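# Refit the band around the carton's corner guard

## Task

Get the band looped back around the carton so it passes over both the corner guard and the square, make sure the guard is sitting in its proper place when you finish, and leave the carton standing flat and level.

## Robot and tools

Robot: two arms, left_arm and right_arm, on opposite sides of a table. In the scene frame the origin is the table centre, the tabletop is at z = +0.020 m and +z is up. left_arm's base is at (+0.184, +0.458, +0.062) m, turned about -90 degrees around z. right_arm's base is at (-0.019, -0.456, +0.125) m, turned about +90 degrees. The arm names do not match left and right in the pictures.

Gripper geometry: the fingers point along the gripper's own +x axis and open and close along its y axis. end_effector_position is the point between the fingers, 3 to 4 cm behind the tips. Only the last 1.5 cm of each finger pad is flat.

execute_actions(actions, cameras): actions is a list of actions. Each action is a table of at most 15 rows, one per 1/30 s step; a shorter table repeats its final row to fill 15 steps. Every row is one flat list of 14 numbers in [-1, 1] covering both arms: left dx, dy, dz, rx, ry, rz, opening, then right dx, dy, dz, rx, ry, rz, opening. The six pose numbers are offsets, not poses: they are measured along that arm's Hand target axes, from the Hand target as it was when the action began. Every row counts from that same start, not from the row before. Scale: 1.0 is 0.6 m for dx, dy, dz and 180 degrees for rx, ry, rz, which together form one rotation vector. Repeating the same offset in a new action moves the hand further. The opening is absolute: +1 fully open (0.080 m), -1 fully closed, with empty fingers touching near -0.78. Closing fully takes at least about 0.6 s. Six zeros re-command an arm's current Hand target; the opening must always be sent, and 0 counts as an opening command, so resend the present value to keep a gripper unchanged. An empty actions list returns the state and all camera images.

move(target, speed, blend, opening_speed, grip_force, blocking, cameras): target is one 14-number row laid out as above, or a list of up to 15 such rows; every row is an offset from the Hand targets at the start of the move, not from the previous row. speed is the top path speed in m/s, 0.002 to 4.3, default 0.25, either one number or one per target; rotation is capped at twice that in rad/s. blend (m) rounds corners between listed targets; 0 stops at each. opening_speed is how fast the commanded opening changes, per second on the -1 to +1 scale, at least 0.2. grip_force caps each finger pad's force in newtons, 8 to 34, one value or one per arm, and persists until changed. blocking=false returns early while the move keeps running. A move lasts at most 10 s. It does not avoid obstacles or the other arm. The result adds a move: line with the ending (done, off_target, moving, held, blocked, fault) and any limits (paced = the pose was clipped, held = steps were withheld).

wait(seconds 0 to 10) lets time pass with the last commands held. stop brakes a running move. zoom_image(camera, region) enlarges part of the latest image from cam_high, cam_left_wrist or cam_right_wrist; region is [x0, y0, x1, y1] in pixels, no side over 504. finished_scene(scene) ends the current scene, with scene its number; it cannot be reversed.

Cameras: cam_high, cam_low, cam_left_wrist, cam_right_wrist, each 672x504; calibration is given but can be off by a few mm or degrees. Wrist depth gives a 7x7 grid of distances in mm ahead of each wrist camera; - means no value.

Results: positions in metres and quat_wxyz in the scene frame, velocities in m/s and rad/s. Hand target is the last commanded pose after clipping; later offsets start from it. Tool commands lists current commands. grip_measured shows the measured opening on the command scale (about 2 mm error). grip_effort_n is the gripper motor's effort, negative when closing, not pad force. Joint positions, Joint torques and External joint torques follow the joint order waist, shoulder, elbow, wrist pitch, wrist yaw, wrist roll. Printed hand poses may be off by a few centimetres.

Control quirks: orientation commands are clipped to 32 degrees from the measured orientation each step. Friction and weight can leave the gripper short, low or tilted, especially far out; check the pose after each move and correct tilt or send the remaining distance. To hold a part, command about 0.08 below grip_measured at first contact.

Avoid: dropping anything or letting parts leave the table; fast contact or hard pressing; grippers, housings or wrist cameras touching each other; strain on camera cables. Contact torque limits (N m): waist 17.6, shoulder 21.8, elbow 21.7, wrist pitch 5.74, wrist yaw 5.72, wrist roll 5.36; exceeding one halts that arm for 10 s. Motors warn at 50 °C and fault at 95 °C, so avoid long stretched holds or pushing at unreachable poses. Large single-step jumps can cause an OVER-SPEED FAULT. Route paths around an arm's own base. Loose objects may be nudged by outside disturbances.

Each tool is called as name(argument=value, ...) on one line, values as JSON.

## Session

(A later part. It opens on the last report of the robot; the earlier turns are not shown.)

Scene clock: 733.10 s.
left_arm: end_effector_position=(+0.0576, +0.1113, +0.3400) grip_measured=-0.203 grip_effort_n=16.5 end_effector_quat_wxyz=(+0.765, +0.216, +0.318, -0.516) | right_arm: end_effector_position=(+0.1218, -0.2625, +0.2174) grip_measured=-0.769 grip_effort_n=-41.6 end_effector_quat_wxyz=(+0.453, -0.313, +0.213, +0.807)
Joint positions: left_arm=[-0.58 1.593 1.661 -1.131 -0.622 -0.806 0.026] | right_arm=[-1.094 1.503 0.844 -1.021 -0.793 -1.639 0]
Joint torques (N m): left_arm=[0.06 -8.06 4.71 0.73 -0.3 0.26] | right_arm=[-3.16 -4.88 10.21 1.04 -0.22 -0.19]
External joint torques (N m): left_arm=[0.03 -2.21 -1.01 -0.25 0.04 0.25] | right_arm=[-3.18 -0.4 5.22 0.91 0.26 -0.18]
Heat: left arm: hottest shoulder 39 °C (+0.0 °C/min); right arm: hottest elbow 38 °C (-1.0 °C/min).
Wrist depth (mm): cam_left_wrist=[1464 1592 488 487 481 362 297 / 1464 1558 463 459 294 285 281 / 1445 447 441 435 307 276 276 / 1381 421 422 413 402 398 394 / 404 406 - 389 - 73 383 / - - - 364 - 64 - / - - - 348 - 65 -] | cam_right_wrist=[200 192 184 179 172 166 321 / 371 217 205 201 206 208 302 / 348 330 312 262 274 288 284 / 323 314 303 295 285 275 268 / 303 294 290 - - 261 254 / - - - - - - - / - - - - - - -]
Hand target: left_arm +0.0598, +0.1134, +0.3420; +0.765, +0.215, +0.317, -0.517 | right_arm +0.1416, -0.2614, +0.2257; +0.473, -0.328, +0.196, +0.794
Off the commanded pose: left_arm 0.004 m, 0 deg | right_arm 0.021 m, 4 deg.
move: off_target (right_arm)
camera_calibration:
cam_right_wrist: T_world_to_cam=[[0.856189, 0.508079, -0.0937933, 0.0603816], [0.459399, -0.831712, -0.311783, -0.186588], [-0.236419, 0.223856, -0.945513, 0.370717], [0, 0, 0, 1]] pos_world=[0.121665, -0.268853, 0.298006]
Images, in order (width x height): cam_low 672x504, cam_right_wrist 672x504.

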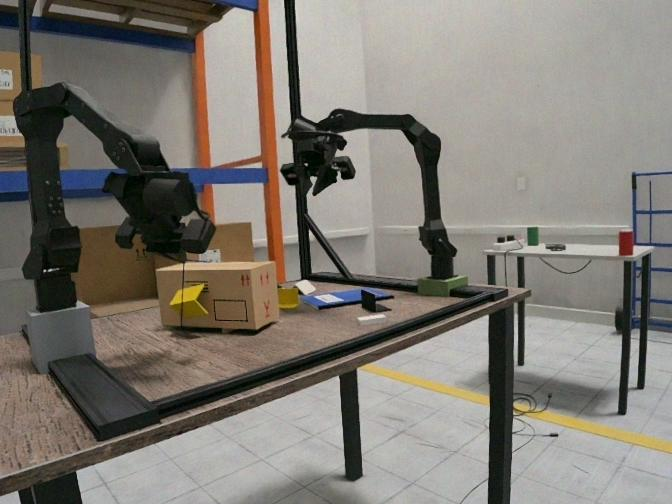

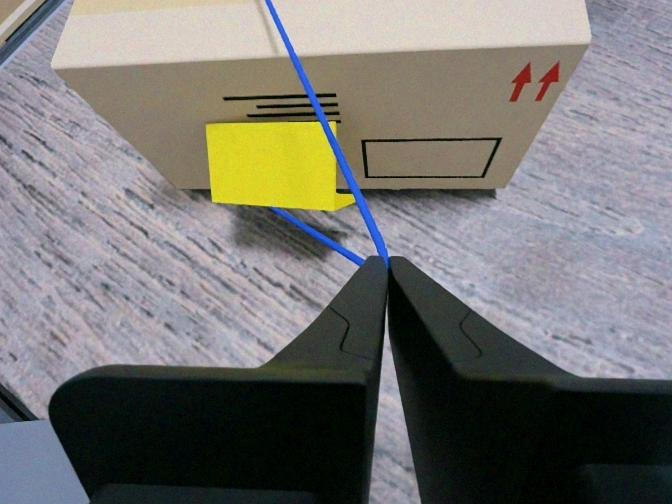

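move(target=[0,0,0,0,0,0,-0.2,0.05,-0.08,-0.075,0,0,0,-1], cameras=["cam_right_wrist","cam_low"], speed=0.06)

zoom_image(camera="cam_low", region=[130, 230, 250, 350])

Scene clock: 740.13 s.
left_arm: end_effector_position=(+0.0576, +0.1113, +0.3400) grip_measured=-0.203 grip_effort_n=16.5 end_effector_quat_wxyz=(+0.765, +0.216, +0.318, -0.516) | right_arm: end_effector_position=(+0.1618, -0.2471, +0.1677) grip_measured=-0.769 grip_effort_n=-41.6 end_effector_quat_wxyz=(+0.450, -0.305, +0.214, +0.812)
Joint positions: left_arm=[-0.58 1.593 1.661 -1.131 -0.622 -0.806 0.026] | right_arm=[-1.116 1.785 0.915 -0.852 -0.801 -1.68 0]
Joint torques (N m): left_arm=[0.07 -8.11 4.68 0.74 -0.31 0.23] | right_arm=[-3.91 -6.2 9.8 1.84 0.14 -0.17]
External joint torques (N m): left_arm=[0.07 -2.3 -1 -0.22 0.03 0.23] | right_arm=[-3.92 -0.21 5.43 1.78 0.63 -0.17]
Motor temperatures (°C): left_arm=[21 39 27 31 26 33] | right_arm=[24 25 40 35 27 24]
Heat: left arm: hottest shoulder 39 °C (+0.0 °C/min); right arm: hottest elbow 40 °C (+1.0 °C/min).
Wrist depth (mm): cam_left_wrist=[1364 1627 487 485 479 312 296 / 1464 1536 461 458 294 284 281 / 1436 440 442 435 307 277 276 / 1373 421 420 414 401 399 395 / 405 407 - 388 - 73 381 / - - - 365 - 64 - / - - - 350 - 65 -] | cam_right_wrist=[178 174 173 170 165 279 268 / 226 202 - 211 217 259 249 / 290 278 272 254 251 242 232 / 271 261 250 245 236 226 221 / 251 244 239 - - 214 207 / - - - - - - - / - - - - - - -]
Hand target: left_arm +0.0598, +0.1134, +0.3420; +0.765, +0.215, +0.317, -0.517 | right_arm +0.1888, -0.2479, +0.1725; +0.473, -0.328, +0.196, +0.794
Off the commanded pose: left_arm 0.004 m, 0 deg | right_arm 0.027 m, 5 deg.
move: off_target (right_arm)
camera_calibration:
cam_right_wrist: T_world_to_cam=[[0.851671, 0.513395, -0.105269, 0.017569], [0.458712, -0.827398, -0.324032, -0.204391], [-0.253456, 0.227681, -0.940171, 0.33255], [0, 0, 0, 1]] pos_world=[0.16308, -0.253848, 0.248274]
Images, in order (width x height): cam_low 672x504, cam_right_wrist 672x504.

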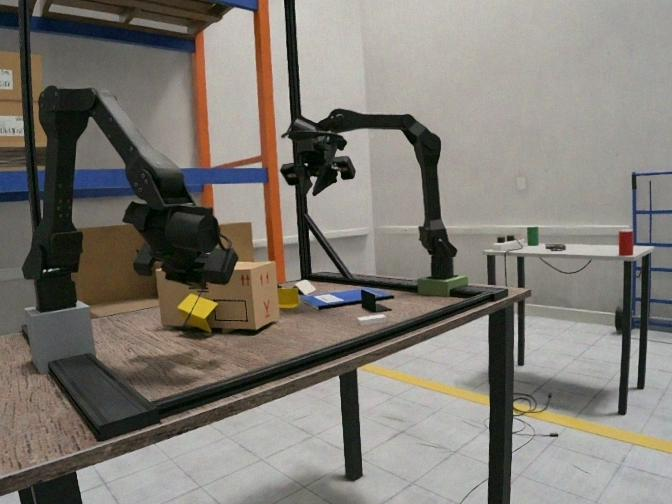

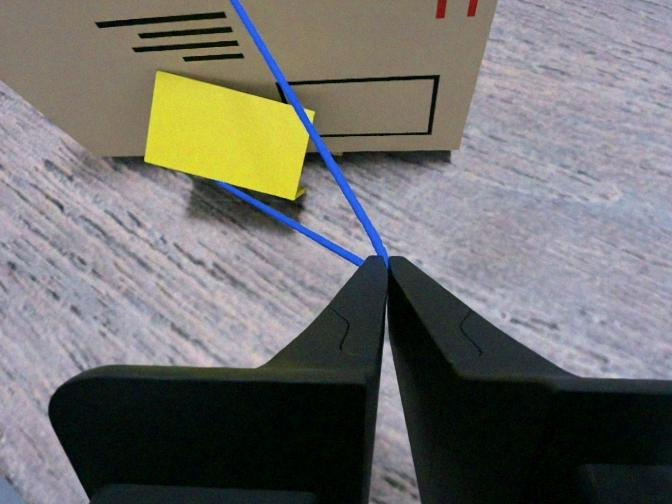

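Scaled by 4.200 from the camera's 672x504 image, which has a finer 960x720 frame.

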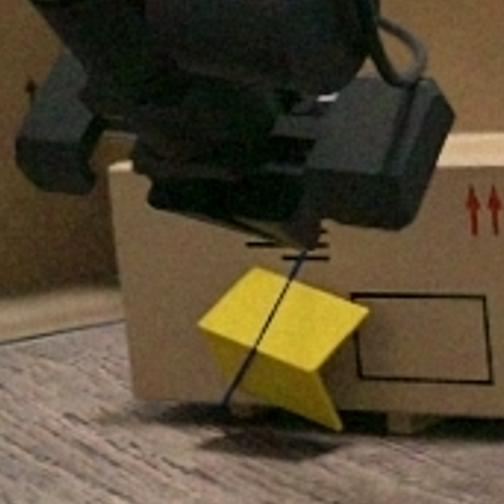

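move(target=[0,0,0,0,0,0,-0.2,0.05,0.19,0.068,0,0,0,-1], cameras=["cam_right_wrist","cam_low"], speed=0.08)

zoom_image(camera="cam_low", region=[130, 230, 250, 350])

Scene clock: 751.50 s.
left_arm: end_effector_position=(+0.0576, +0.1113, +0.3400) grip_measured=-0.203 grip_effort_n=16.5 end_effector_quat_wxyz=(+0.765, +0.216, +0.318, -0.516) | right_arm: end_effector_position=(+0.0610, -0.2562, +0.1808) grip_measured=-0.769 grip_effort_n=-41.2 end_effector_quat_wxyz=(+0.466, -0.321, +0.195, +0.801)
Joint positions: left_arm=[-0.58 1.593 1.661 -1.131 -0.622 -0.806 0.026] | right_arm=[-0.901 1.28 0.502 -0.646 -0.791 -1.347 0]
Joint torques (N m): left_arm=[0 -8.03 4.86 0.74 -0.32 0.22] | right_arm=[-1.1 -4.61 5.08 0.85 0.05 0.14]
External joint torques (N m): left_arm=[0 -2.19 -0.83 -0.23 0.02 0.22] | right_arm=[-1.1 -1.68 0.02 0.35 0.53 0.14]
Heat: left arm: hottest shoulder 39 °C (+0.0 °C/min); right arm: hottest elbow 39 °C (+2.0 °C/min).
Wrist depth (mm): cam_left_wrist=[1323 1569 487 486 480 473 297 / 1445 1515 463 461 294 285 281 / 1445 447 441 435 307 277 276 / 1373 418 422 414 401 399 396 / 401 405 - 389 - 73 381 / - - - 365 - 64 - / - - - 346 - 65 -] | cam_right_wrist=[141 136 134 132 129 126 123 / 303 165 155 157 164 154 143 / 285 276 218 183 210 204 214 / 266 264 257 249 251 246 240 / 251 248 246 - - 231 226 / - - - - - - - / - - - - - - -]
Hand target: left_arm +0.0598, +0.1134, +0.3420; +0.765, +0.215, +0.317, -0.517 | right_arm +0.0647, -0.2580, +0.1803; +0.473, -0.328, +0.196, +0.794
Off the commanded pose: left_arm 0.004 m, 0 deg | right_arm 0.004 m, 1 deg.
move: done
camera_calibration:
cam_right_wrist: T_world_to_cam=[[0.86491, 0.499809, -0.0460687, 0.0944859], [0.46192, -0.828518, -0.316524, -0.163231], [-0.19637, 0.252484, -0.947465, 0.325659], [0, 0, 0, 1]] pos_world=[0.0576276, -0.264689, 0.261237]
Images, in order (width x height): cam_low 672x504, cam_right_wrist 672x504.

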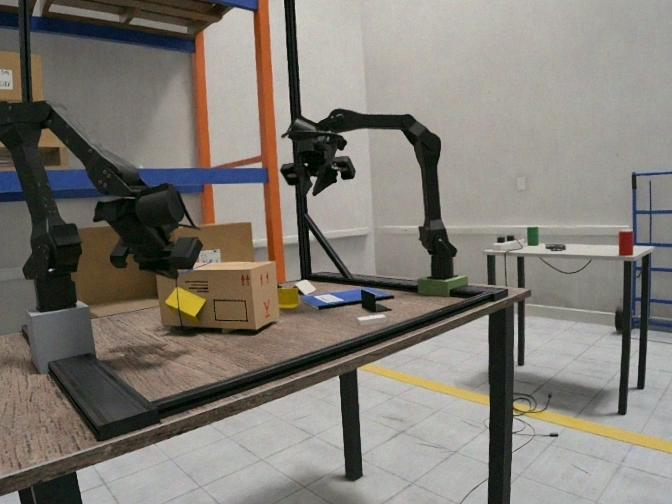

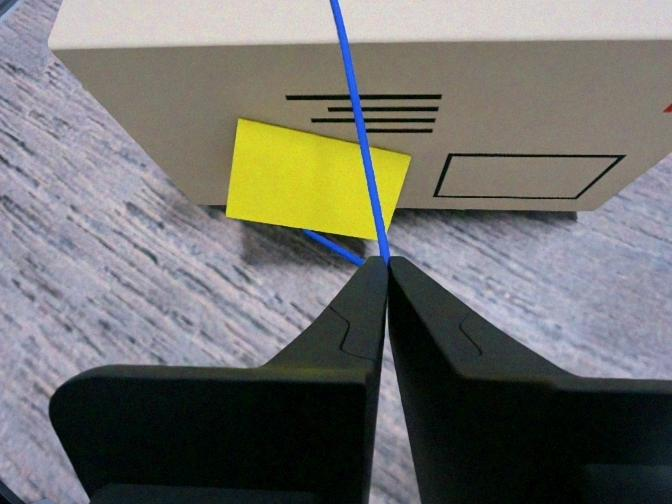

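Scaled by 4.200 from the camera's 672x504 image, which has a finer 960x720 frame.

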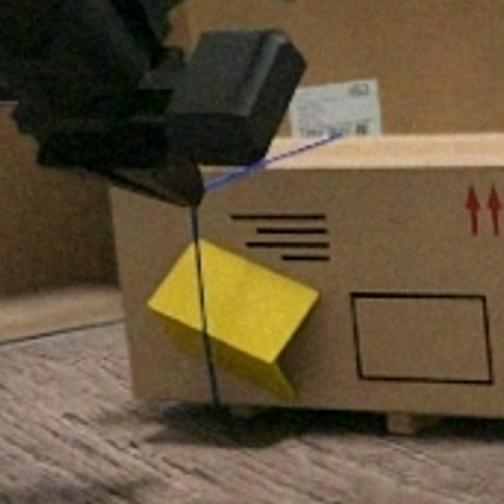

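move(target=[0,0,0,0,0,0,-0.2,0.12,0.05,-0.09,0,0,0,-1], cameras=["cam_right_wrist","cam_low"], speed=0.08)

zoom_image(camera="cam_low", region=[130, 230, 250, 350])

Scene clock: 758.00 s.
left_arm: end_effector_position=(+0.0576, +0.1113, +0.3400) grip_measured=-0.203 grip_effort_n=16.5 end_effector_quat_wxyz=(+0.765, +0.216, +0.318, -0.516) | right_arm: end_effector_position=(+0.0345, -0.2516, +0.1014) grip_measured=-0.769 grip_effort_n=-41.2 end_effector_quat_wxyz=(+0.475, -0.319, +0.170, +0.803)
Joint positions: left_arm=[-0.58 1.593 1.661 -1.131 -0.622 -0.806 0.026] | right_arm=[-0.785 1.556 0.207 0.091 -0.786 -1.182 0]
Joint torques (N m): left_arm=[0.01 -8.15 4.69 0.71 -0.28 0.25] | right_arm=[-0.48 -1.49 1.43 0.29 0.78 0.14]
External joint torques (N m): left_arm=[0.02 -2.22 -1.05 -0.26 0.05 0.25] | right_arm=[-0.46 1.59 -1.83 -0.47 1.23 0.14]
Heat: left arm: hottest shoulder 39 °C (+0.0 °C/min); right arm: hottest elbow 38 °C (+2.0 °C/min).
Wrist depth (mm): cam_left_wrist=[1373 1592 485 487 483 371 297 / 1364 1547 464 461 293 285 280 / 1426 438 437 436 307 276 276 / 1390 419 418 414 402 399 394 / 404 405 - 388 - 73 381 / - - - 364 - 64 - / - - - 348 - 65 -] | cam_right_wrist=[111 110 108 107 106 108 107 / 199 146 124 - 126 129 133 / 188 186 - - 178 177 167 / 175 174 172 172 171 171 170 / 164 162 164 - - 161 160 / - - - - - - - / - - - - - - -]
Hand target: left_arm +0.0598, +0.1134, +0.3420; +0.765, +0.215, +0.317, -0.517 | right_arm +0.0321, -0.2610, +0.0913; +0.473, -0.328, +0.196, +0.794
Off the commanded pose: left_arm 0.004 m, 0 deg | right_arm 0.014 m, 3 deg.
move: off_target (right_arm)
camera_calibration:
cam_right_wrist: T_world_to_cam=[[0.864224, 0.503103, -0.00208604, 0.107833], [0.471384, -0.811172, -0.346118, -0.165387], [-0.175825, 0.29814, -0.938189, 0.253932], [0, 0, 0, 1]] pos_world=[0.0294161, -0.264116, 0.181217]
Images, in order (width x height): cam_low 672x504, cam_right_wrist 672x504.

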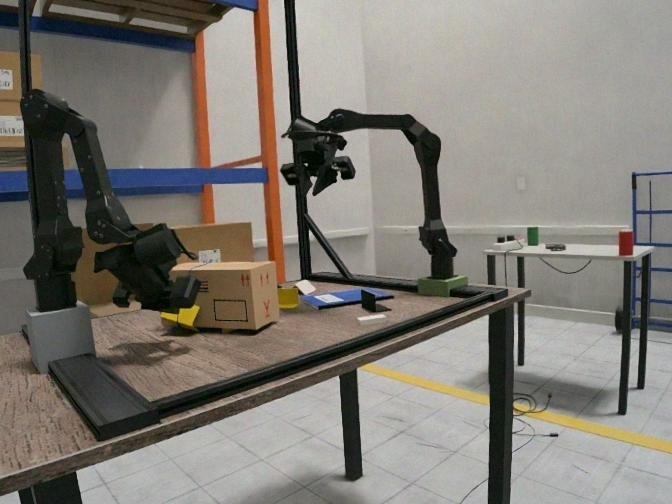

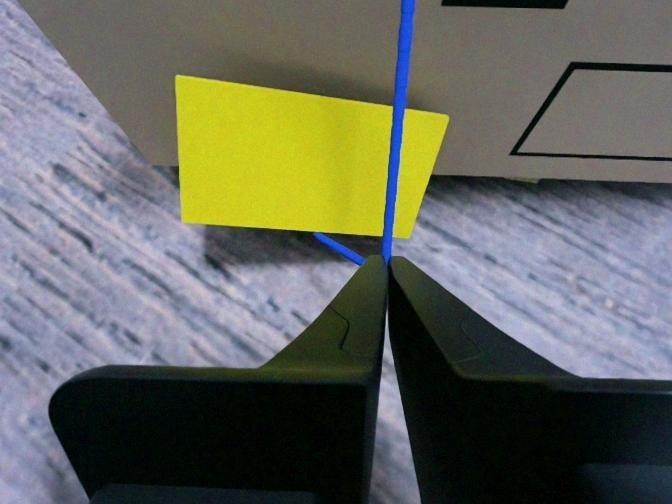

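Scaled by 4.200 from the camera's 672x504 image, which has a finer 960x720 frame.

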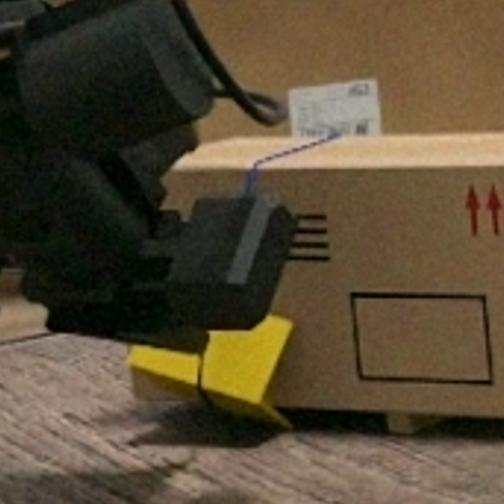

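move(target=[[0,0,0,0,0,0,-0.2,0.02,0,0.03,0,0,0,-1],[0,0,0,0,0,0,-0.2,0.02,0,0.03,0,0,0,-0.3],[0,0,0,0,0,0,-0.2,-0.12,0,0.06,0,0,0,-0.3]], cameras=["cam_right_wrist","cam_low"], speed=0.08)

zoom_image(camera="cam_low", region=[130, 230, 250, 350])

Scene clock: 767.37 s.
left_arm: end_effector_position=(+0.0576, +0.1113, +0.3400) grip_measured=-0.203 grip_effort_n=16.5 end_effector_quat_wxyz=(+0.765, +0.216, +0.318, -0.516) | right_arm: end_effector_position=(+0.0412, -0.2858, +0.1635) grip_measured=-0.304 grip_effort_n=19.3 end_effector_quat_wxyz=(+0.470, -0.326, +0.205, +0.794)
Joint positions: left_arm=[-0.58 1.593 1.661 -1.131 -0.622 -0.806 0.026] | right_arm=[-0.965 1.168 0.369 -0.681 -0.776 -1.415 0.021]
Joint torques (N m): left_arm=[0.22 -8 4.69 0.75 -0.28 0.25] | right_arm=[-0.36 -2.98 6.63 0.27 -0.65 -0.16]
External joint torques (N m): left_arm=[0.21 -2.12 -1 -0.2 0.06 0.24] | right_arm=[-0.36 -0.97 1.68 -0.15 -0.17 -0.17]
Heat: left arm: hottest shoulder 39 °C (+0.0 °C/min); right arm: hottest elbow 37 °C (+2.0 °C/min).
Wrist depth (mm): cam_left_wrist=[1373 1615 488 487 481 471 297 / 1390 1536 463 458 294 284 281 / 1455 439 440 433 307 277 277 / 1417 423 423 414 403 399 394 / 404 404 - 388 - 73 382 / - - - 365 - 64 - / - - - 349 - 65 -] | cam_right_wrist=[302 291 149 148 147 145 144 / 281 274 179 - 176 184 181 / 264 259 250 247 240 235 231 / 247 243 239 235 230 225 222 / 233 231 - 219 - 216 210 / - - - 209 - - - / - - - 198 198 - -]
Hand target: left_arm +0.0598, +0.1134, +0.3420; +0.765, +0.215, +0.317, -0.517 | right_arm +0.0444, -0.2835, +0.1676; +0.473, -0.328, +0.196, +0.794
Off the commanded pose: left_arm 0.004 m, 0 deg | right_arm 0.006 m, 1 deg.
move: done; target 2's new opening was sent with right_arm's hand 0.010 m and 2 deg from that target
camera_calibration:
cam_right_wrist: T_world_to_cam=[[0.873659, 0.483709, -0.0524038, 0.121731], [0.448934, -0.842965, -0.296427, -0.191052], [-0.187559, 0.23545, -0.953617, 0.308637], [0, 0, 0, 1]] pos_world=[0.0373055, -0.292601, 0.244068]
Images, in order (width x height): cam_low 672x504, cam_right_wrist 672x504.

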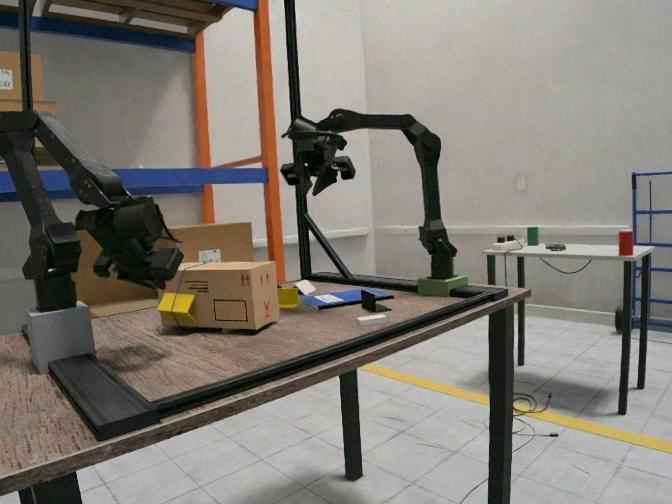

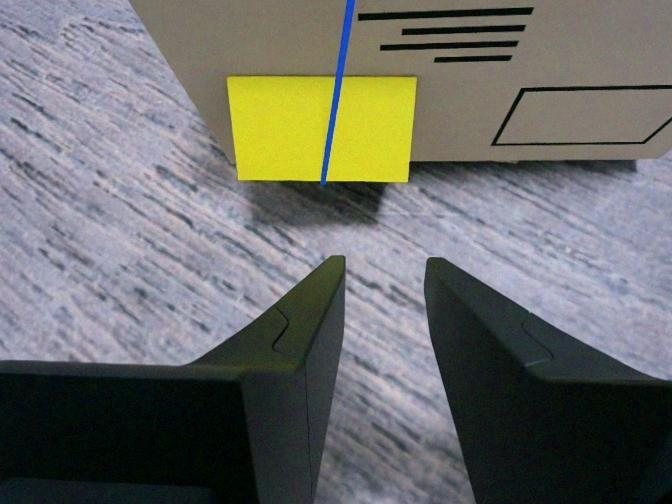

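Scaled by 4.200 from the camera's 672x504 image, which has a finer 960x720 frame.

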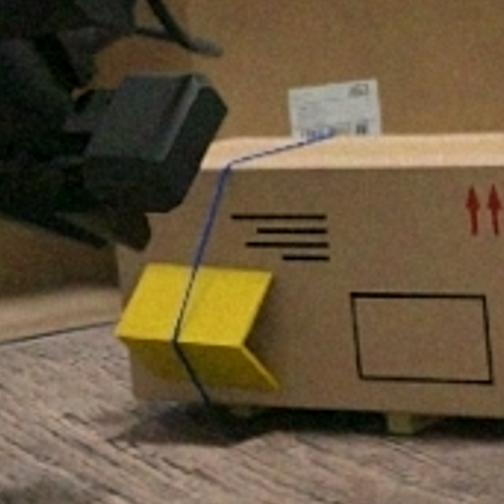

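move(target=[[0,0,0,0,0,0,-0.2,0,-0.064,-0.017,0,0,0,-1],[0,0,0,0,0,0,-0.2,0.185,-0.064,-0.017,0,0,0,-1],[0,0,0,0,0,0,-0.2,0.185,0.0,-0.017,0,0,0,-1]], cameras=["cam_right_wrist","cam_low"], speed=[0.15,0.12,0.05])

zoom_image(camera="cam_low", region=[130, 230, 250, 350])

Scene clock: 785.13 s.
left_arm: end_effector_position=(+0.0576, +0.1113, +0.3400) grip_measured=-0.203 grip_effort_n=16.5 end_effector_quat_wxyz=(+0.765, +0.216, +0.318, -0.516) | right_arm: end_effector_position=(+0.0130, -0.2190, +0.0813) grip_measured=-0.774 grip_effort_n=-17.0 end_effector_quat_wxyz=(+0.475, -0.330, +0.195, +0.792)
Joint positions: left_arm=[-0.58 1.593 1.661 -1.131 -0.622 -0.806 0.026] | right_arm=[-0.52 1.728 0.204 0.442 -0.641 -0.85 0]
Joint torques (N m): left_arm=[0.14 -8.02 4.63 0.74 -0.31 0.25] | right_arm=[0.44 -5.02 1.91 1.07 -0.48 0.16]
External joint torques (N m): left_arm=[0.13 -2.13 -1.11 -0.24 0.04 0.25] | right_arm=[0.44 -1.31 -0.6 0.1 -0.12 0.15]
Heat: left arm: hottest shoulder 39 °C (+0.0 °C/min); right arm: hottest elbow 37 °C (+1.0 °C/min).
Wrist depth (mm): cam_left_wrist=[1504 1592 494 488 477 299 294 / 1436 1536 462 460 294 284 282 / 1455 453 440 435 306 276 276 / 1399 419 421 414 402 399 397 / 404 409 - 389 - 73 381 / - - - 365 - 64 - / - - - 348 - 65 -] | cam_right_wrist=[- - - - - - - / - - - - 82 - - / - - - 100 106 112 111 / - - - 117 146 144 142 / 144 143 142 - - 136 134 / - - - - - - - / - - - - - - -]
Hand target: left_arm +0.0598, +0.1134, +0.3420; +0.765, +0.215, +0.317, -0.517 | right_arm +0.0104, -0.2207, +0.0820; +0.473, -0.328, +0.196, +0.794
Off the commanded pose: left_arm 0.004 m, 0 deg | right_arm 0.003 m, 0 deg.
move: done
camera_calibration:
cam_right_wrist: T_world_to_cam=[[0.875354, 0.482622, -0.0288441, 0.107533], [0.452886, -0.839384, -0.300548, -0.145313], [-0.169262, 0.250023, -0.95333, 0.212152], [0, 0, 0, 1]] pos_world=[0.00759073, -0.226914, 0.161679]
Images, in order (width x height): cam_low 672x504, cam_right_wrist 672x504.

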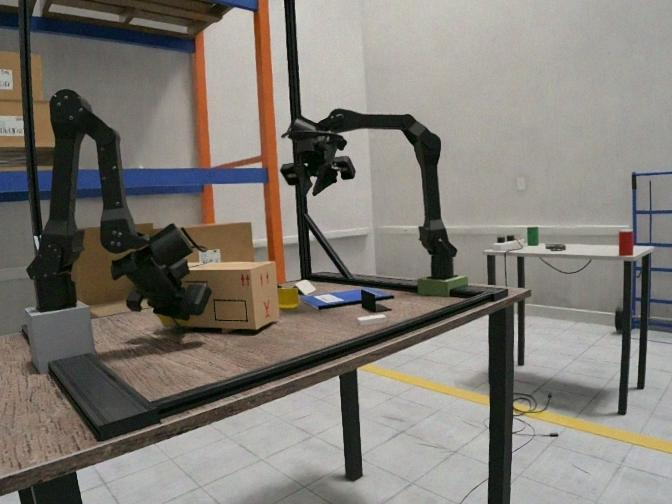

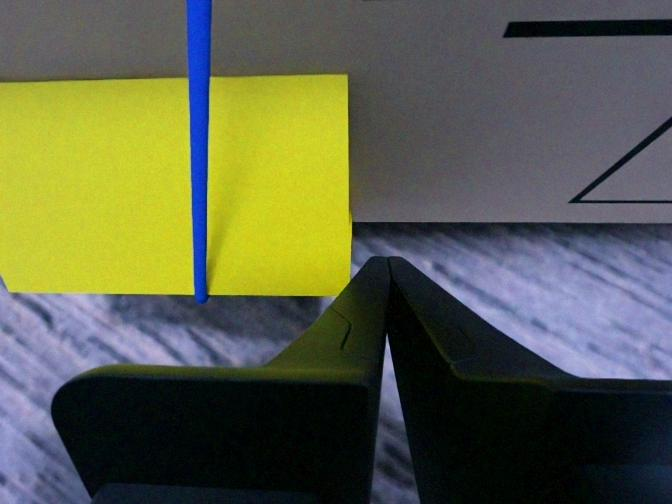

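Scaled by 4.200 from the camera's 672x504 image, which has a finer 960x720 frame.

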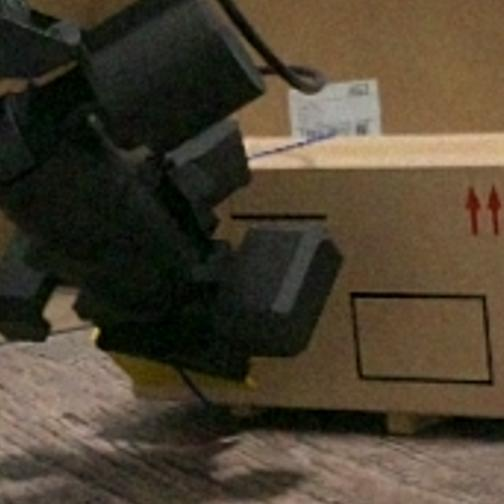

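move(target=[0,0,0,0,0,0,-0.2,0,0.08,0.0,0,0,0,-1], cameras=["cam_right_wrist","cam_low"], speed=0.04)

zoom_image(camera="cam_low", region=[100, 230, 250, 350])

Scene clock: 789.57 s.
left_arm: end_effector_position=(+0.0576, +0.1113, +0.3400) grip_measured=-0.203 grip_effort_n=16.5 end_effector_quat_wxyz=(+0.765, +0.216, +0.318, -0.516) | right_arm: end_effector_position=(-0.0278, -0.2397, +0.0824) grip_measured=-0.774 grip_effort_n=-16.0 end_effector_quat_wxyz=(+0.479, -0.330, +0.192, +0.790)
Joint positions: left_arm=[-0.58 1.593 1.661 -1.131 -0.622 -0.806 0.026] | right_arm=[-0.317 1.655 0.028 0.67 -0.528 -0.638 0]
Joint torques (N m): left_arm=[0.02 -8.3 4.72 0.74 -0.27 0.24] | right_arm=[0.73 -3.71 1.32 1.12 -0.58 0.13]
External joint torques (N m): left_arm=[0.01 -2.42 -0.98 -0.23 0.07 0.24] | right_arm=[0.74 -0.9 -0.86 -0.03 -0.3 0.13]
Heat: left arm: hottest shoulder 39 °C (+0.0 °C/min); right arm: hottest elbow 36 °C (-1.0 °C/min).
Wrist depth (mm): cam_left_wrist=[1399 1592 486 489 479 349 296 / 1436 1547 463 461 293 285 281 / 1455 442 439 435 305 277 277 / 1408 422 421 413 403 399 395 / 406 405 - 388 - 73 382 / - - - 364 - 64 - / - - - 347 - 65 -] | cam_right_wrist=[- - - - - - - / - - - - - - - / - - - 77 - 105 112 / - 77 78 - 145 144 143 / 144 143 143 - - 137 137 / - - - - - - - / - - - - - - -]
Hand target: left_arm +0.0598, +0.1134, +0.3420; +0.765, +0.215, +0.317, -0.517 | right_arm -0.0319, -0.2435, +0.0820; +0.473, -0.328, +0.196, +0.794
Off the commanded pose: left_arm 0.004 m, 0 deg | right_arm 0.006 m, 1 deg.
move: done
camera_calibration:
cam_right_wrist: T_world_to_cam=[[0.878613, 0.477077, -0.0208732, 0.151399], [0.449172, -0.84048, -0.303048, -0.1441], [-0.162121, 0.256887, -0.952747, 0.213268], [0, 0, 0, 1]] pos_world=[-0.0337205, -0.248128, 0.162681]
Images, in order (width x height): cam_low 672x504, cam_right_wrist 672x504.

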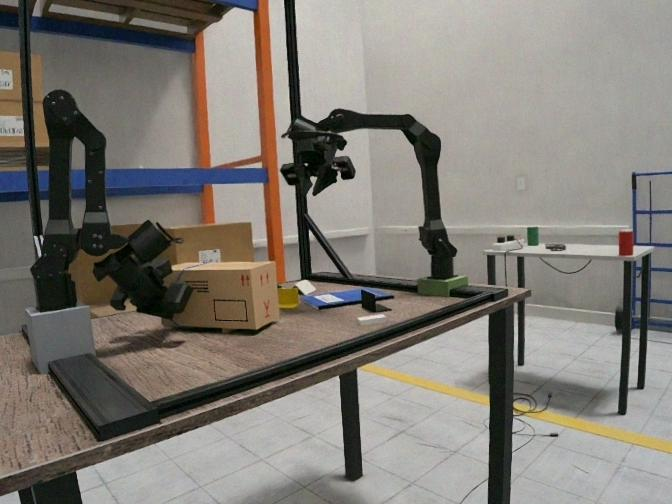

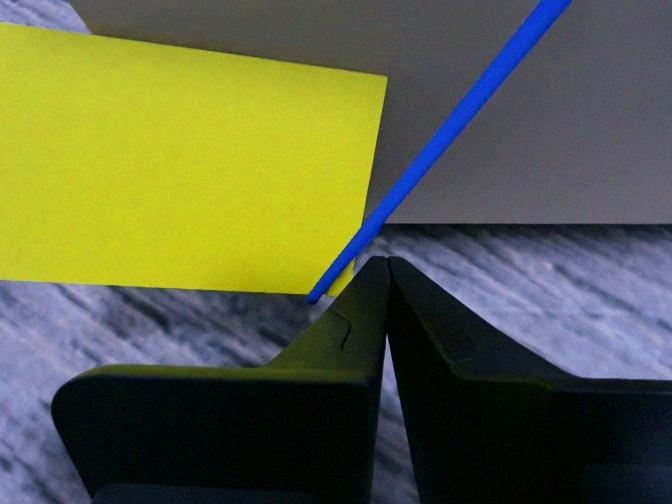

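Scaled by 3.360 from the camera's 672x504 image, which has a finer 960x720 frame.

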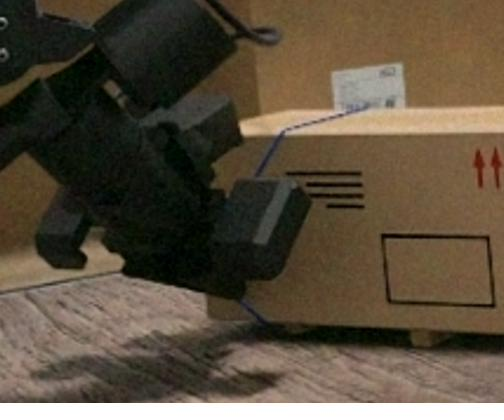

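move(target=[0,0,0,0,0,0,-0.2,0.01,0.02,0.01,-0.06,0,0.06,-1], cameras=["cam_right_wrist","cam_low"], speed=0.05)

Scene clock: 794.67 s.
left_arm: end_effector_position=(+0.0576, +0.1113, +0.3400) grip_measured=-0.203 grip_effort_n=16.5 end_effector_quat_wxyz=(+0.765, +0.216, +0.318, -0.516) | right_arm: end_effector_position=(-0.0418, -0.2413, +0.0814) grip_measured=-0.775 grip_effort_n=-15.1 end_effector_quat_wxyz=(+0.374, -0.358, +0.151, +0.842)
Joint positions: left_arm=[-0.58 1.593 1.661 -1.131 -0.622 -0.806 0.026] | right_arm=[-0.333 1.656 0.135 0.395 -0.656 -0.927 0]
Joint torques (N m): left_arm=[0.13 -7.99 4.66 0.75 -0.26 0.23] | right_arm=[0.75 -2.46 3.16 0.69 -1.09 -0.17]
External joint torques (N m): left_arm=[0.16 -2.11 -1.06 -0.22 0.07 0.23] | right_arm=[0.75 0.69 0.63 -0.24 -0.72 -0.17]
Motor temperatures (°C): left_arm=[21 39 27 30 26 33] | right_arm=[24 25 35 33 28 24]
Heat: left arm: hottest shoulder 39 °C (+0.0 °C/min); right arm: hottest elbow 35 °C (-3.0 °C/min).
Wrist depth (mm): cam_left_wrist=[1315 1627 488 487 479 300 297 / 1426 1536 462 459 294 284 281 / 1455 440 440 437 307 277 278 / 1390 418 422 414 402 399 396 / 410 407 - 387 - 73 381 / - - - 364 - 64 - / - - - 349 - 65 -] | cam_right_wrist=[186 182 - - - - - / - - - - - - - / - 84 - 75 - - - / - 146 - - 142 140 101 / 143 142 142 - - 137 135 / - - - - - - - / - - - - - - -]
Hand target: left_arm +0.0598, +0.1134, +0.3420; +0.765, +0.215, +0.317, -0.517 | right_arm -0.0465, -0.2418, +0.0821; +0.364, -0.351, +0.150, +0.850
Off the commanded pose: left_arm 0.004 m, 0 deg | right_arm 0.005 m, 2 deg.
move: done
camera_calibration:
cam_right_wrist: T_world_to_cam=[[0.729862, 0.68332, -0.0193716, 0.20782], [0.64992, -0.702414, -0.290203, -0.0988044], [-0.211908, 0.199218, -0.956769, 0.194773], [0, 0, 0, 1]] pos_world=[-0.0461908, -0.250211, 0.161705]
Images, in order (width x height): cam_low 672x504, cam_right_wrist 672x504.

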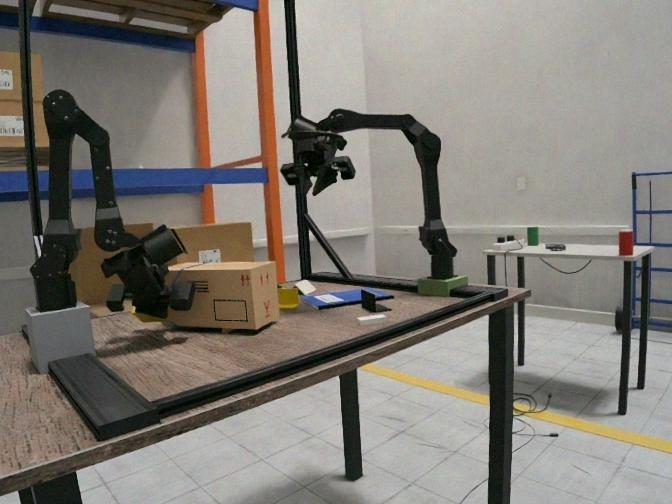

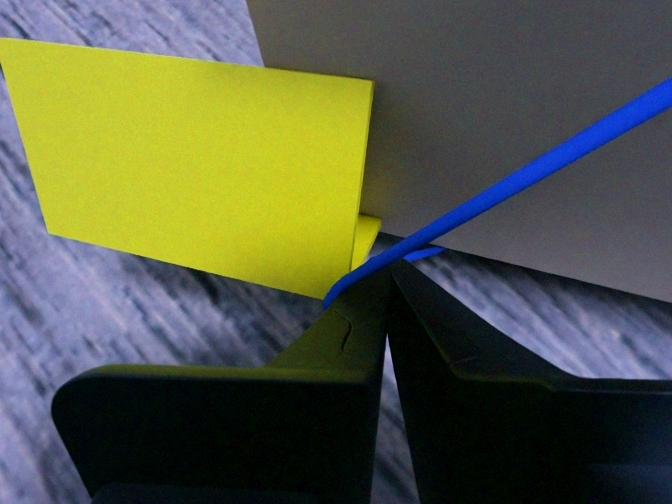

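move(target=[0,0,0,0,0,0,-0.2,-0.15,0,0.0,0,0,0,-1], cameras=["cam_right_wrist","cam_low"], speed=0.06)

zoom_image(camera="cam_low", region=[90, 230, 250, 350])

Scene clock: 799.60 s.
left_arm: end_effector_position=(+0.0576, +0.1113, +0.3400) grip_measured=-0.203 grip_effort_n=16.5 end_effector_quat_wxyz=(+0.765, +0.216, +0.318, -0.516) | right_arm: end_effector_position=(-0.0052, -0.2908, +0.1421) grip_measured=-0.775 grip_effort_n=-14.7 end_effector_quat_wxyz=(+0.360, -0.350, +0.159, +0.850)
Joint positions: left_arm=[-0.58 1.593 1.661 -1.131 -0.622 -0.806 0.026] | right_arm=[-0.778 1.224 0.294 -0.629 -0.782 -1.528 0]
Joint torques (N m): left_arm=[0.07 -8.15 4.62 0.74 -0.29 0.21] | right_arm=[-0.29 -2.84 6.04 0.13 -0.65 -0.16]
External joint torques (N m): left_arm=[0.04 -2.39 -1.02 -0.21 0.04 0.21] | right_arm=[-0.29 -0.96 1.62 -0.18 -0.18 -0.16]
Heat: left arm: hottest shoulder 39 °C (+0.0 °C/min); right arm: hottest elbow 34 °C (-6.0 °C/min).
Wrist depth (mm): cam_left_wrist=[1323 1592 494 486 481 473 296 / 1464 1547 462 459 293 284 281 / 1436 442 440 434 308 276 277 / 1381 422 422 414 402 399 395 / 406 404 - 387 - 73 381 / - - - 365 - 65 - / - - - 349 - 65 -] | cam_right_wrist=[274 268 261 144 126 115 108 / 255 249 243 235 159 142 130 / 236 233 230 225 214 184 163 / 224 219 217 212 208 205 200 / 210 207 205 - - 194 190 / - - - - - - - / - - - - - - -]
Hand target: left_arm +0.0598, +0.1134, +0.3420; +0.765, +0.215, +0.317, -0.517 | right_arm -0.0024, -0.2878, +0.1456; +0.364, -0.351, +0.150, +0.850
Off the commanded pose: left_arm 0.004 m, 0 deg | right_arm 0.005 m, 1 deg.
move: done
camera_calibration:
cam_right_wrist: T_world_to_cam=[[0.71511, 0.697144, -0.0510599, 0.224631], [0.655409, -0.694107, -0.297749, -0.136247], [-0.243015, 0.179458, -0.953278, 0.264104], [0, 0, 0, 1]] pos_world=[-0.00715743, -0.298566, 0.222667]
Images, in order (width x height): cam_low 672x504, cam_right_wrist 672x504.

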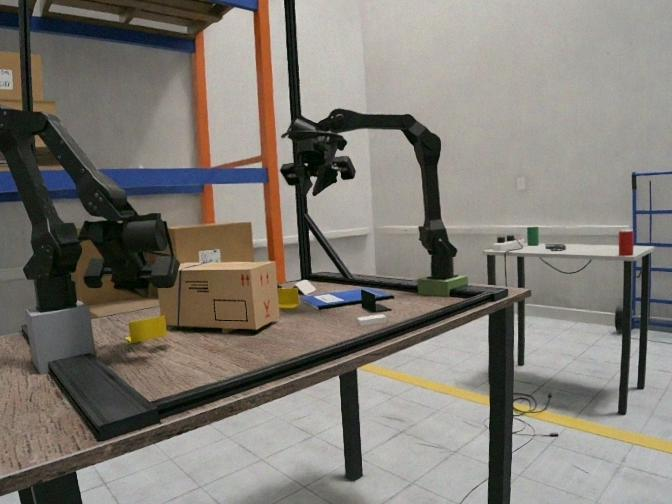

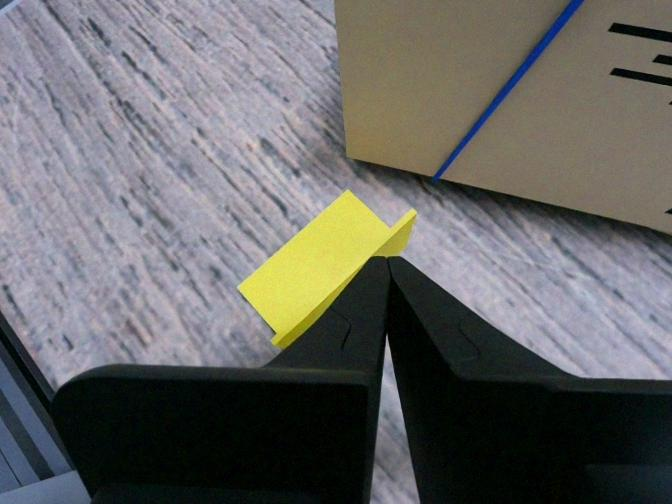

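Scaled by 3.150 from the camera's 672x504 image, which has a finer 960x720 frame.

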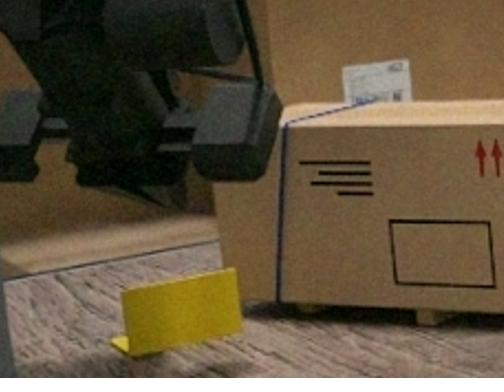

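move(target=[0,0,0,0,0,0,-0.2,-0.0925,-0.0243,0.1375,0.0589,0,-0.0589,-0.3], cameras=["cam_right_wrist"], speed=0.2)

Scene clock: 805.07 s.
left_arm: end_effector_position=(+0.0576, +0.1113, +0.3400) grip_measured=-0.203 grip_effort_n=16.5 end_effector_quat_wxyz=(+0.765, +0.216, +0.318, -0.516) | right_arm: end_effector_position=(-0.0057, -0.2660, +0.2380) grip_measured=-0.304 grip_effort_n=18.8 end_effector_quat_wxyz=(+0.468, -0.329, +0.202, +0.795)
Joint positions: left_arm=[-0.58 1.593 1.661 -1.131 -0.622 -0.806 0.026] | right_arm=[-0.589 0.81 0.518 -0.86 -0.678 -0.936 0.021]
Joint torques (N m): left_arm=[0.12 -8.17 4.71 0.71 -0.29 0.24] | right_arm=[0.22 -1.86 8.12 0.84 -0.41 0.14]
External joint torques (N m): left_arm=[0.09 -2.33 -0.98 -0.25 0.05 0.24] | right_arm=[0.22 -0.86 1.92 -0.06 -0.02 0.14]
Heat: left arm: hottest shoulder 39 °C (+0.0 °C/min); right arm: hottest elbow 35 °C (-4.1 °C/min).
Wrist depth (mm): cam_left_wrist=[1234 1603 494 485 485 474 296 / 1455 1525 464 457 293 284 281 / 1436 438 438 432 307 277 278 / 1399 420 420 415 402 399 396 / 402 408 - 388 - 73 382 / - - - 365 - 64 - / - - - 348 - 65 -] | cam_right_wrist=[1494 383 379 194 189 187 184 / 366 363 351 182 179 175 172 / 346 341 330 176 174 170 167 / 325 320 319 280 247 270 260 / 306 306 - 290 - 287 281 / - - - 277 - - - / - - - 264 - - -]
Hand target: left_arm +0.0598, +0.1134, +0.3420; +0.765, +0.215, +0.317, -0.517 | right_arm -0.0050, -0.2641, +0.2432; +0.471, -0.328, +0.195, +0.795
Off the commanded pose: left_arm 0.004 m, 0 deg | right_arm 0.006 m, 1 deg.
move: done
camera_calibration:
cam_right_wrist: T_world_to_cam=[[0.87077, 0.489527, -0.0460775, 0.156963], [0.45628, -0.839423, -0.295258, -0.130481], [-0.183215, 0.236078, -0.954306, 0.366516], [0, 0, 0, 1]] pos_world=[-0.00999148, -0.272892, 0.318475]
Images, in order (width x height): cam_right_wrist 672x504.

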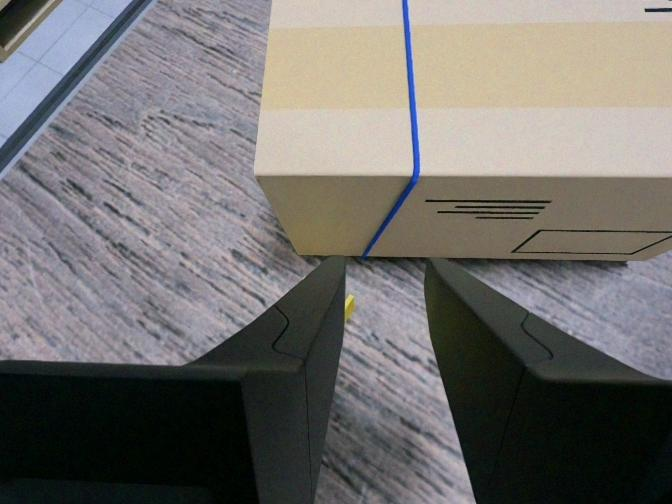

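move(target=[[0,0,0,0,0,0,-0.2,0.1,-0.028,-0.0075,0,0,0,-0.2]], cameras=["cam_right_wrist"], speed=0.12)

Scene clock: 810.67 s.
left_arm: end_effector_position=(+0.0576, +0.1113, +0.3400) grip_measured=-0.203 grip_effort_n=16.5 end_effector_quat_wxyz=(+0.765, +0.216, +0.318, -0.516) | right_arm: end_effector_position=(-0.0076, -0.2195, +0.2018) grip_measured=-0.204 grip_effort_n=18.8 end_effector_quat_wxyz=(+0.474, -0.328, +0.188, +0.795)
Joint positions: left_arm=[-0.58 1.593 1.661 -1.131 -0.622 -0.806 0.026] | right_arm=[-0.412 1.022 0.418 -0.404 -0.594 -0.742 0.026]
Joint torques (N m): left_arm=[0.04 -8.03 4.8 0.73 -0.3 0.23] | right_arm=[0.24 -1.69 5.34 1.33 -0.32 0.15]
External joint torques (N m): left_arm=[0.05 -2.23 -0.87 -0.23 0.03 0.23] | right_arm=[0.24 0.44 -0.66 0.26 0 0.15]
Heat: left arm: hottest shoulder 39 °C (+0.0 °C/min); right arm: hottest elbow 35 °C (-4.0 °C/min).
Wrist depth (mm): cam_left_wrist=[1390 1615 486 488 483 475 297 / 1417 1536 462 460 294 285 281 / 1445 436 439 432 307 276 277 / 1373 420 424 414 402 399 396 / 413 407 - 387 - 73 381 / - - - 365 - 64 - / - - - 348 - 65 -] | cam_right_wrist=[341 340 152 150 148 146 144 / 320 316 141 141 138 135 135 / 299 292 131 131 130 129 125 / 282 270 142 127 134 132 128 / 265 264 - 254 - - 246 / - - - 240 239 - - / - - - 231 229 - -]
Hand target: left_arm +0.0598, +0.1134, +0.3420; +0.765, +0.215, +0.317, -0.517 | right_arm -0.0091, -0.2215, +0.1977; +0.471, -0.328, +0.195, +0.795
Off the commanded pose: left_arm 0.004 m, 0 deg | right_arm 0.005 m, 1 deg.
move: done
camera_calibration:
cam_right_wrist: T_world_to_cam=[[0.871179, 0.490542, -0.0203884, 0.129307], [0.460877, -0.831397, -0.310438, -0.0964629], [-0.169234, 0.26105, -0.950375, 0.325532], [0, 0, 0, 1]] pos_world=[-0.0131012, -0.22861, 0.282068]
Images, in order (width x height): cam_right_wrist 672x504.

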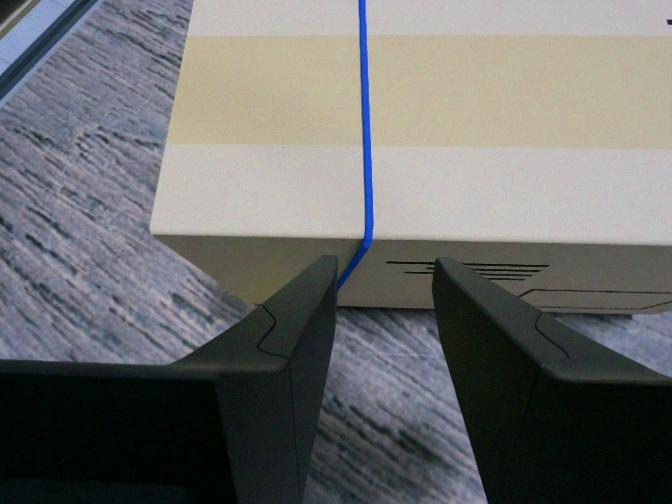

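move(target=[[0,0,0,0,0,0,-0.2,0.036,0.0045,-0.002,0,0,0,-0.2],[0,0,0,0,0,0,-0.2,0.049,0.0045,-0.002,0,0,0,-0.2],[0,0,0,0,0,0,-0.2,0.049,0.0045,-0.002,0,0,0,-1]], cameras=["cam_right_wrist"], speed=0.07)

zoom_image(camera="cam_right_wrist", region=[280, 190, 480, 340])

Scene clock: 815.57 s.
left_arm: end_effector_position=(+0.0576, +0.1113, +0.3400) grip_measured=-0.203 grip_effort_n=16.5 end_effector_quat_wxyz=(+0.765, +0.216, +0.318, -0.516) | right_arm: end_effector_position=(-0.0171, -0.2066, +0.1831) grip_measured=-0.764 grip_effort_n=-61.6 end_effector_quat_wxyz=(+0.478, -0.323, +0.192, +0.793)
Joint positions: left_arm=[-0.58 1.593 1.661 -1.131 -0.622 -0.806 0.026] | right_arm=[-0.326 1.108 0.364 -0.21 -0.546 -0.638 0.001]
Joint torques (N m): left_arm=[0.14 -7.98 4.64 0.77 -0.28 0.25] | right_arm=[2.07 1.03 5.27 3.29 0.02 0.15]
External joint torques (N m): left_arm=[0.15 -2.19 -1.04 -0.21 0.05 0.25] | right_arm=[2.07 3.51 -0.55 2.13 0.31 0.15]
Heat: left arm: hottest shoulder 39 °C (+0.0 °C/min); right arm: hottest elbow 35 °C (-4.0 °C/min).
Wrist depth (mm): cam_left_wrist=[1356 1615 494 489 481 473 295 / 1436 1515 462 460 292 285 282 / 1426 438 440 434 304 277 276 / 1399 422 421 414 404 399 396 / 400 404 - 388 - 73 381 / - - - 365 - 64 - / - - - 347 - 65 -] | cam_right_wrist=[324 312 132 130 128 127 126 / 301 127 123 120 118 117 116 / 282 115 112 111 111 110 109 / 262 110 109 107 105 104 105 / 248 245 143 - - 189 185 / - - - - - - - / - - - - - - -]
Hand target: left_arm +0.0598, +0.1134, +0.3420; +0.765, +0.215, +0.317, -0.517 | right_arm -0.0211, -0.2053, +0.1761; +0.471, -0.328, +0.195, +0.795
Off the commanded pose: left_arm 0.004 m, 0 deg | right_arm 0.008 m, 1 deg.
move: done
camera_calibration:
cam_right_wrist: T_world_to_cam=[[0.877473, 0.478771, -0.0286368, 0.130004], [0.446708, -0.837529, -0.314638, -0.0879477], [-0.174623, 0.263294, -0.94878, 0.302813], [0, 0, 0, 1]] pos_world=[-0.0219101, -0.21563, 0.263354]
Images, in order (width x height): cam_right_wrist 672x504.

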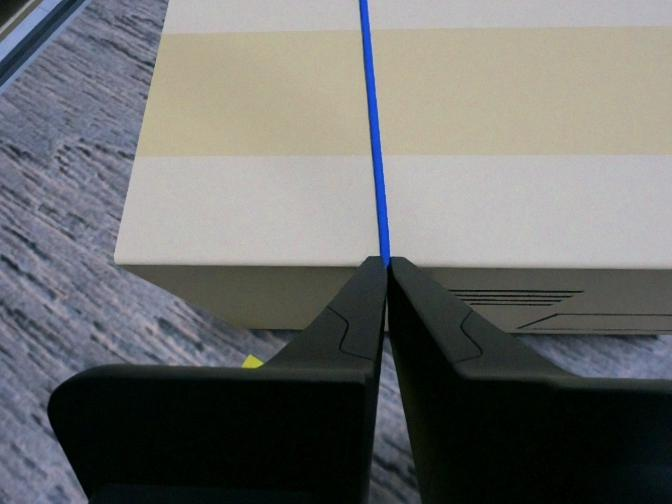

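Scaled by 2.520 from the camera's 672x504 image, which has a finer 960x720 frame.

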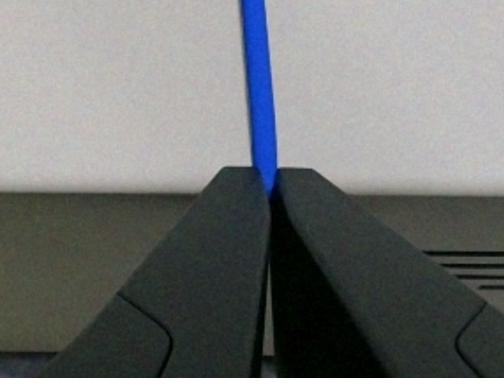

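move(target=[[0,0,0,0,0,0,-0.2,-0.045,0,0.006,0,0,0,-1],[0,0,0,0,0,0,-0.2,-0.045,-0.095,0.006,0,0,0,-1],[0,0,0,0,0,0,-0.2,-0.005,-0.095,0.0,0,0,0,-1],[0,0,0,0,0,0,-0.2,-0.005,-0.095,0.0,0,0,0,-0.4],[0,0,0,0,0,0,-0.2,-0.12,-0.095,0.0,0,0,0,-0.4]], cameras=["cam_right_wrist"], speed=0.08)

Scene clock: 822.33 s.
left_arm: end_effector_position=(+0.0576, +0.1113, +0.3400) grip_measured=-0.203 grip_effort_n=17.0 end_effector_quat_wxyz=(+0.765, +0.216, +0.318, -0.516) | right_arm: end_effector_position=(+0.0513, -0.2252, +0.2209) grip_measured=-0.404 grip_effort_n=18.8 end_effector_quat_wxyz=(+0.468, -0.328, +0.206, +0.794)
Joint positions: left_arm=[-0.58 1.593 1.661 -1.131 -0.622 -0.806 0.026] | right_arm=[-0.722 1.209 0.634 -0.688 -0.724 -1.095 0.017]
Joint torques (N m): left_arm=[0.05 -8.07 4.78 0.73 -0.28 0.23] | right_arm=[-0.33 -4.31 7.64 0.65 -0.61 -0.17]
External joint torques (N m): left_arm=[0.04 -2.18 -0.95 -0.24 0.07 0.22] | right_arm=[-0.32 -1.2 1.85 -0.1 -0.17 -0.17]
Heat: left arm: hottest shoulder 39 °C (+0.0 °C/min); right arm: hottest elbow 35 °C (-2.0 °C/min).
Wrist depth (mm): cam_left_wrist=[1323 1615 489 487 481 475 296 / 1436 1525 463 460 294 284 281 / 1417 438 440 435 308 276 277 / 1408 420 422 414 402 399 394 / 403 406 - 389 - 73 382 / - - - 364 - 64 - / - - - 349 - 65 -] | cam_right_wrist=[376 183 177 174 170 167 162 / 356 170 165 163 158 155 151 / 326 163 159 156 154 150 147 / 309 300 254 246 218 237 274 / 292 290 - - - 268 264 / - - - 261 - - - / - - - 249 - - -]
Hand target: left_arm +0.0598, +0.1134, +0.3420; +0.765, +0.215, +0.317, -0.517 | right_arm +0.0535, -0.2227, +0.2269; +0.471, -0.328, +0.195, +0.795
Off the commanded pose: left_arm 0.004 m, 0 deg | right_arm 0.007 m, 1 deg.
move: done
camera_calibration:
cam_right_wrist: T_world_to_cam=[[0.871885, 0.486804, -0.0532831, 0.0875558], [0.452561, -0.842529, -0.292119, -0.128467], [-0.187097, 0.230581, -0.954896, 0.350129], [0, 0, 0, 1]] pos_world=[0.0473087, -0.231592, 0.301475]
Images, in order (width x height): cam_right_wrist 672x504.

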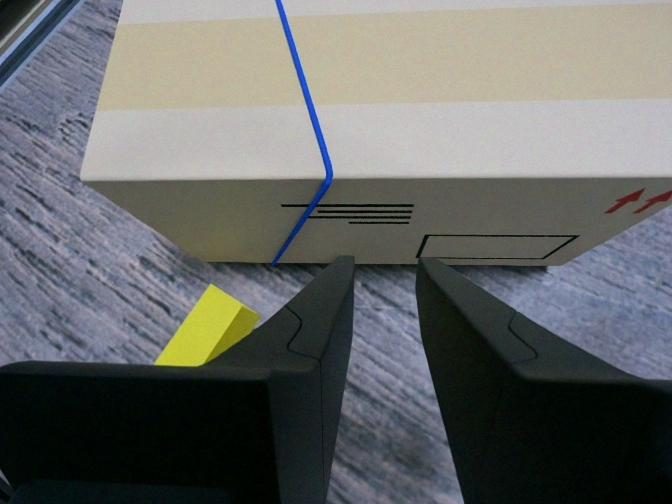

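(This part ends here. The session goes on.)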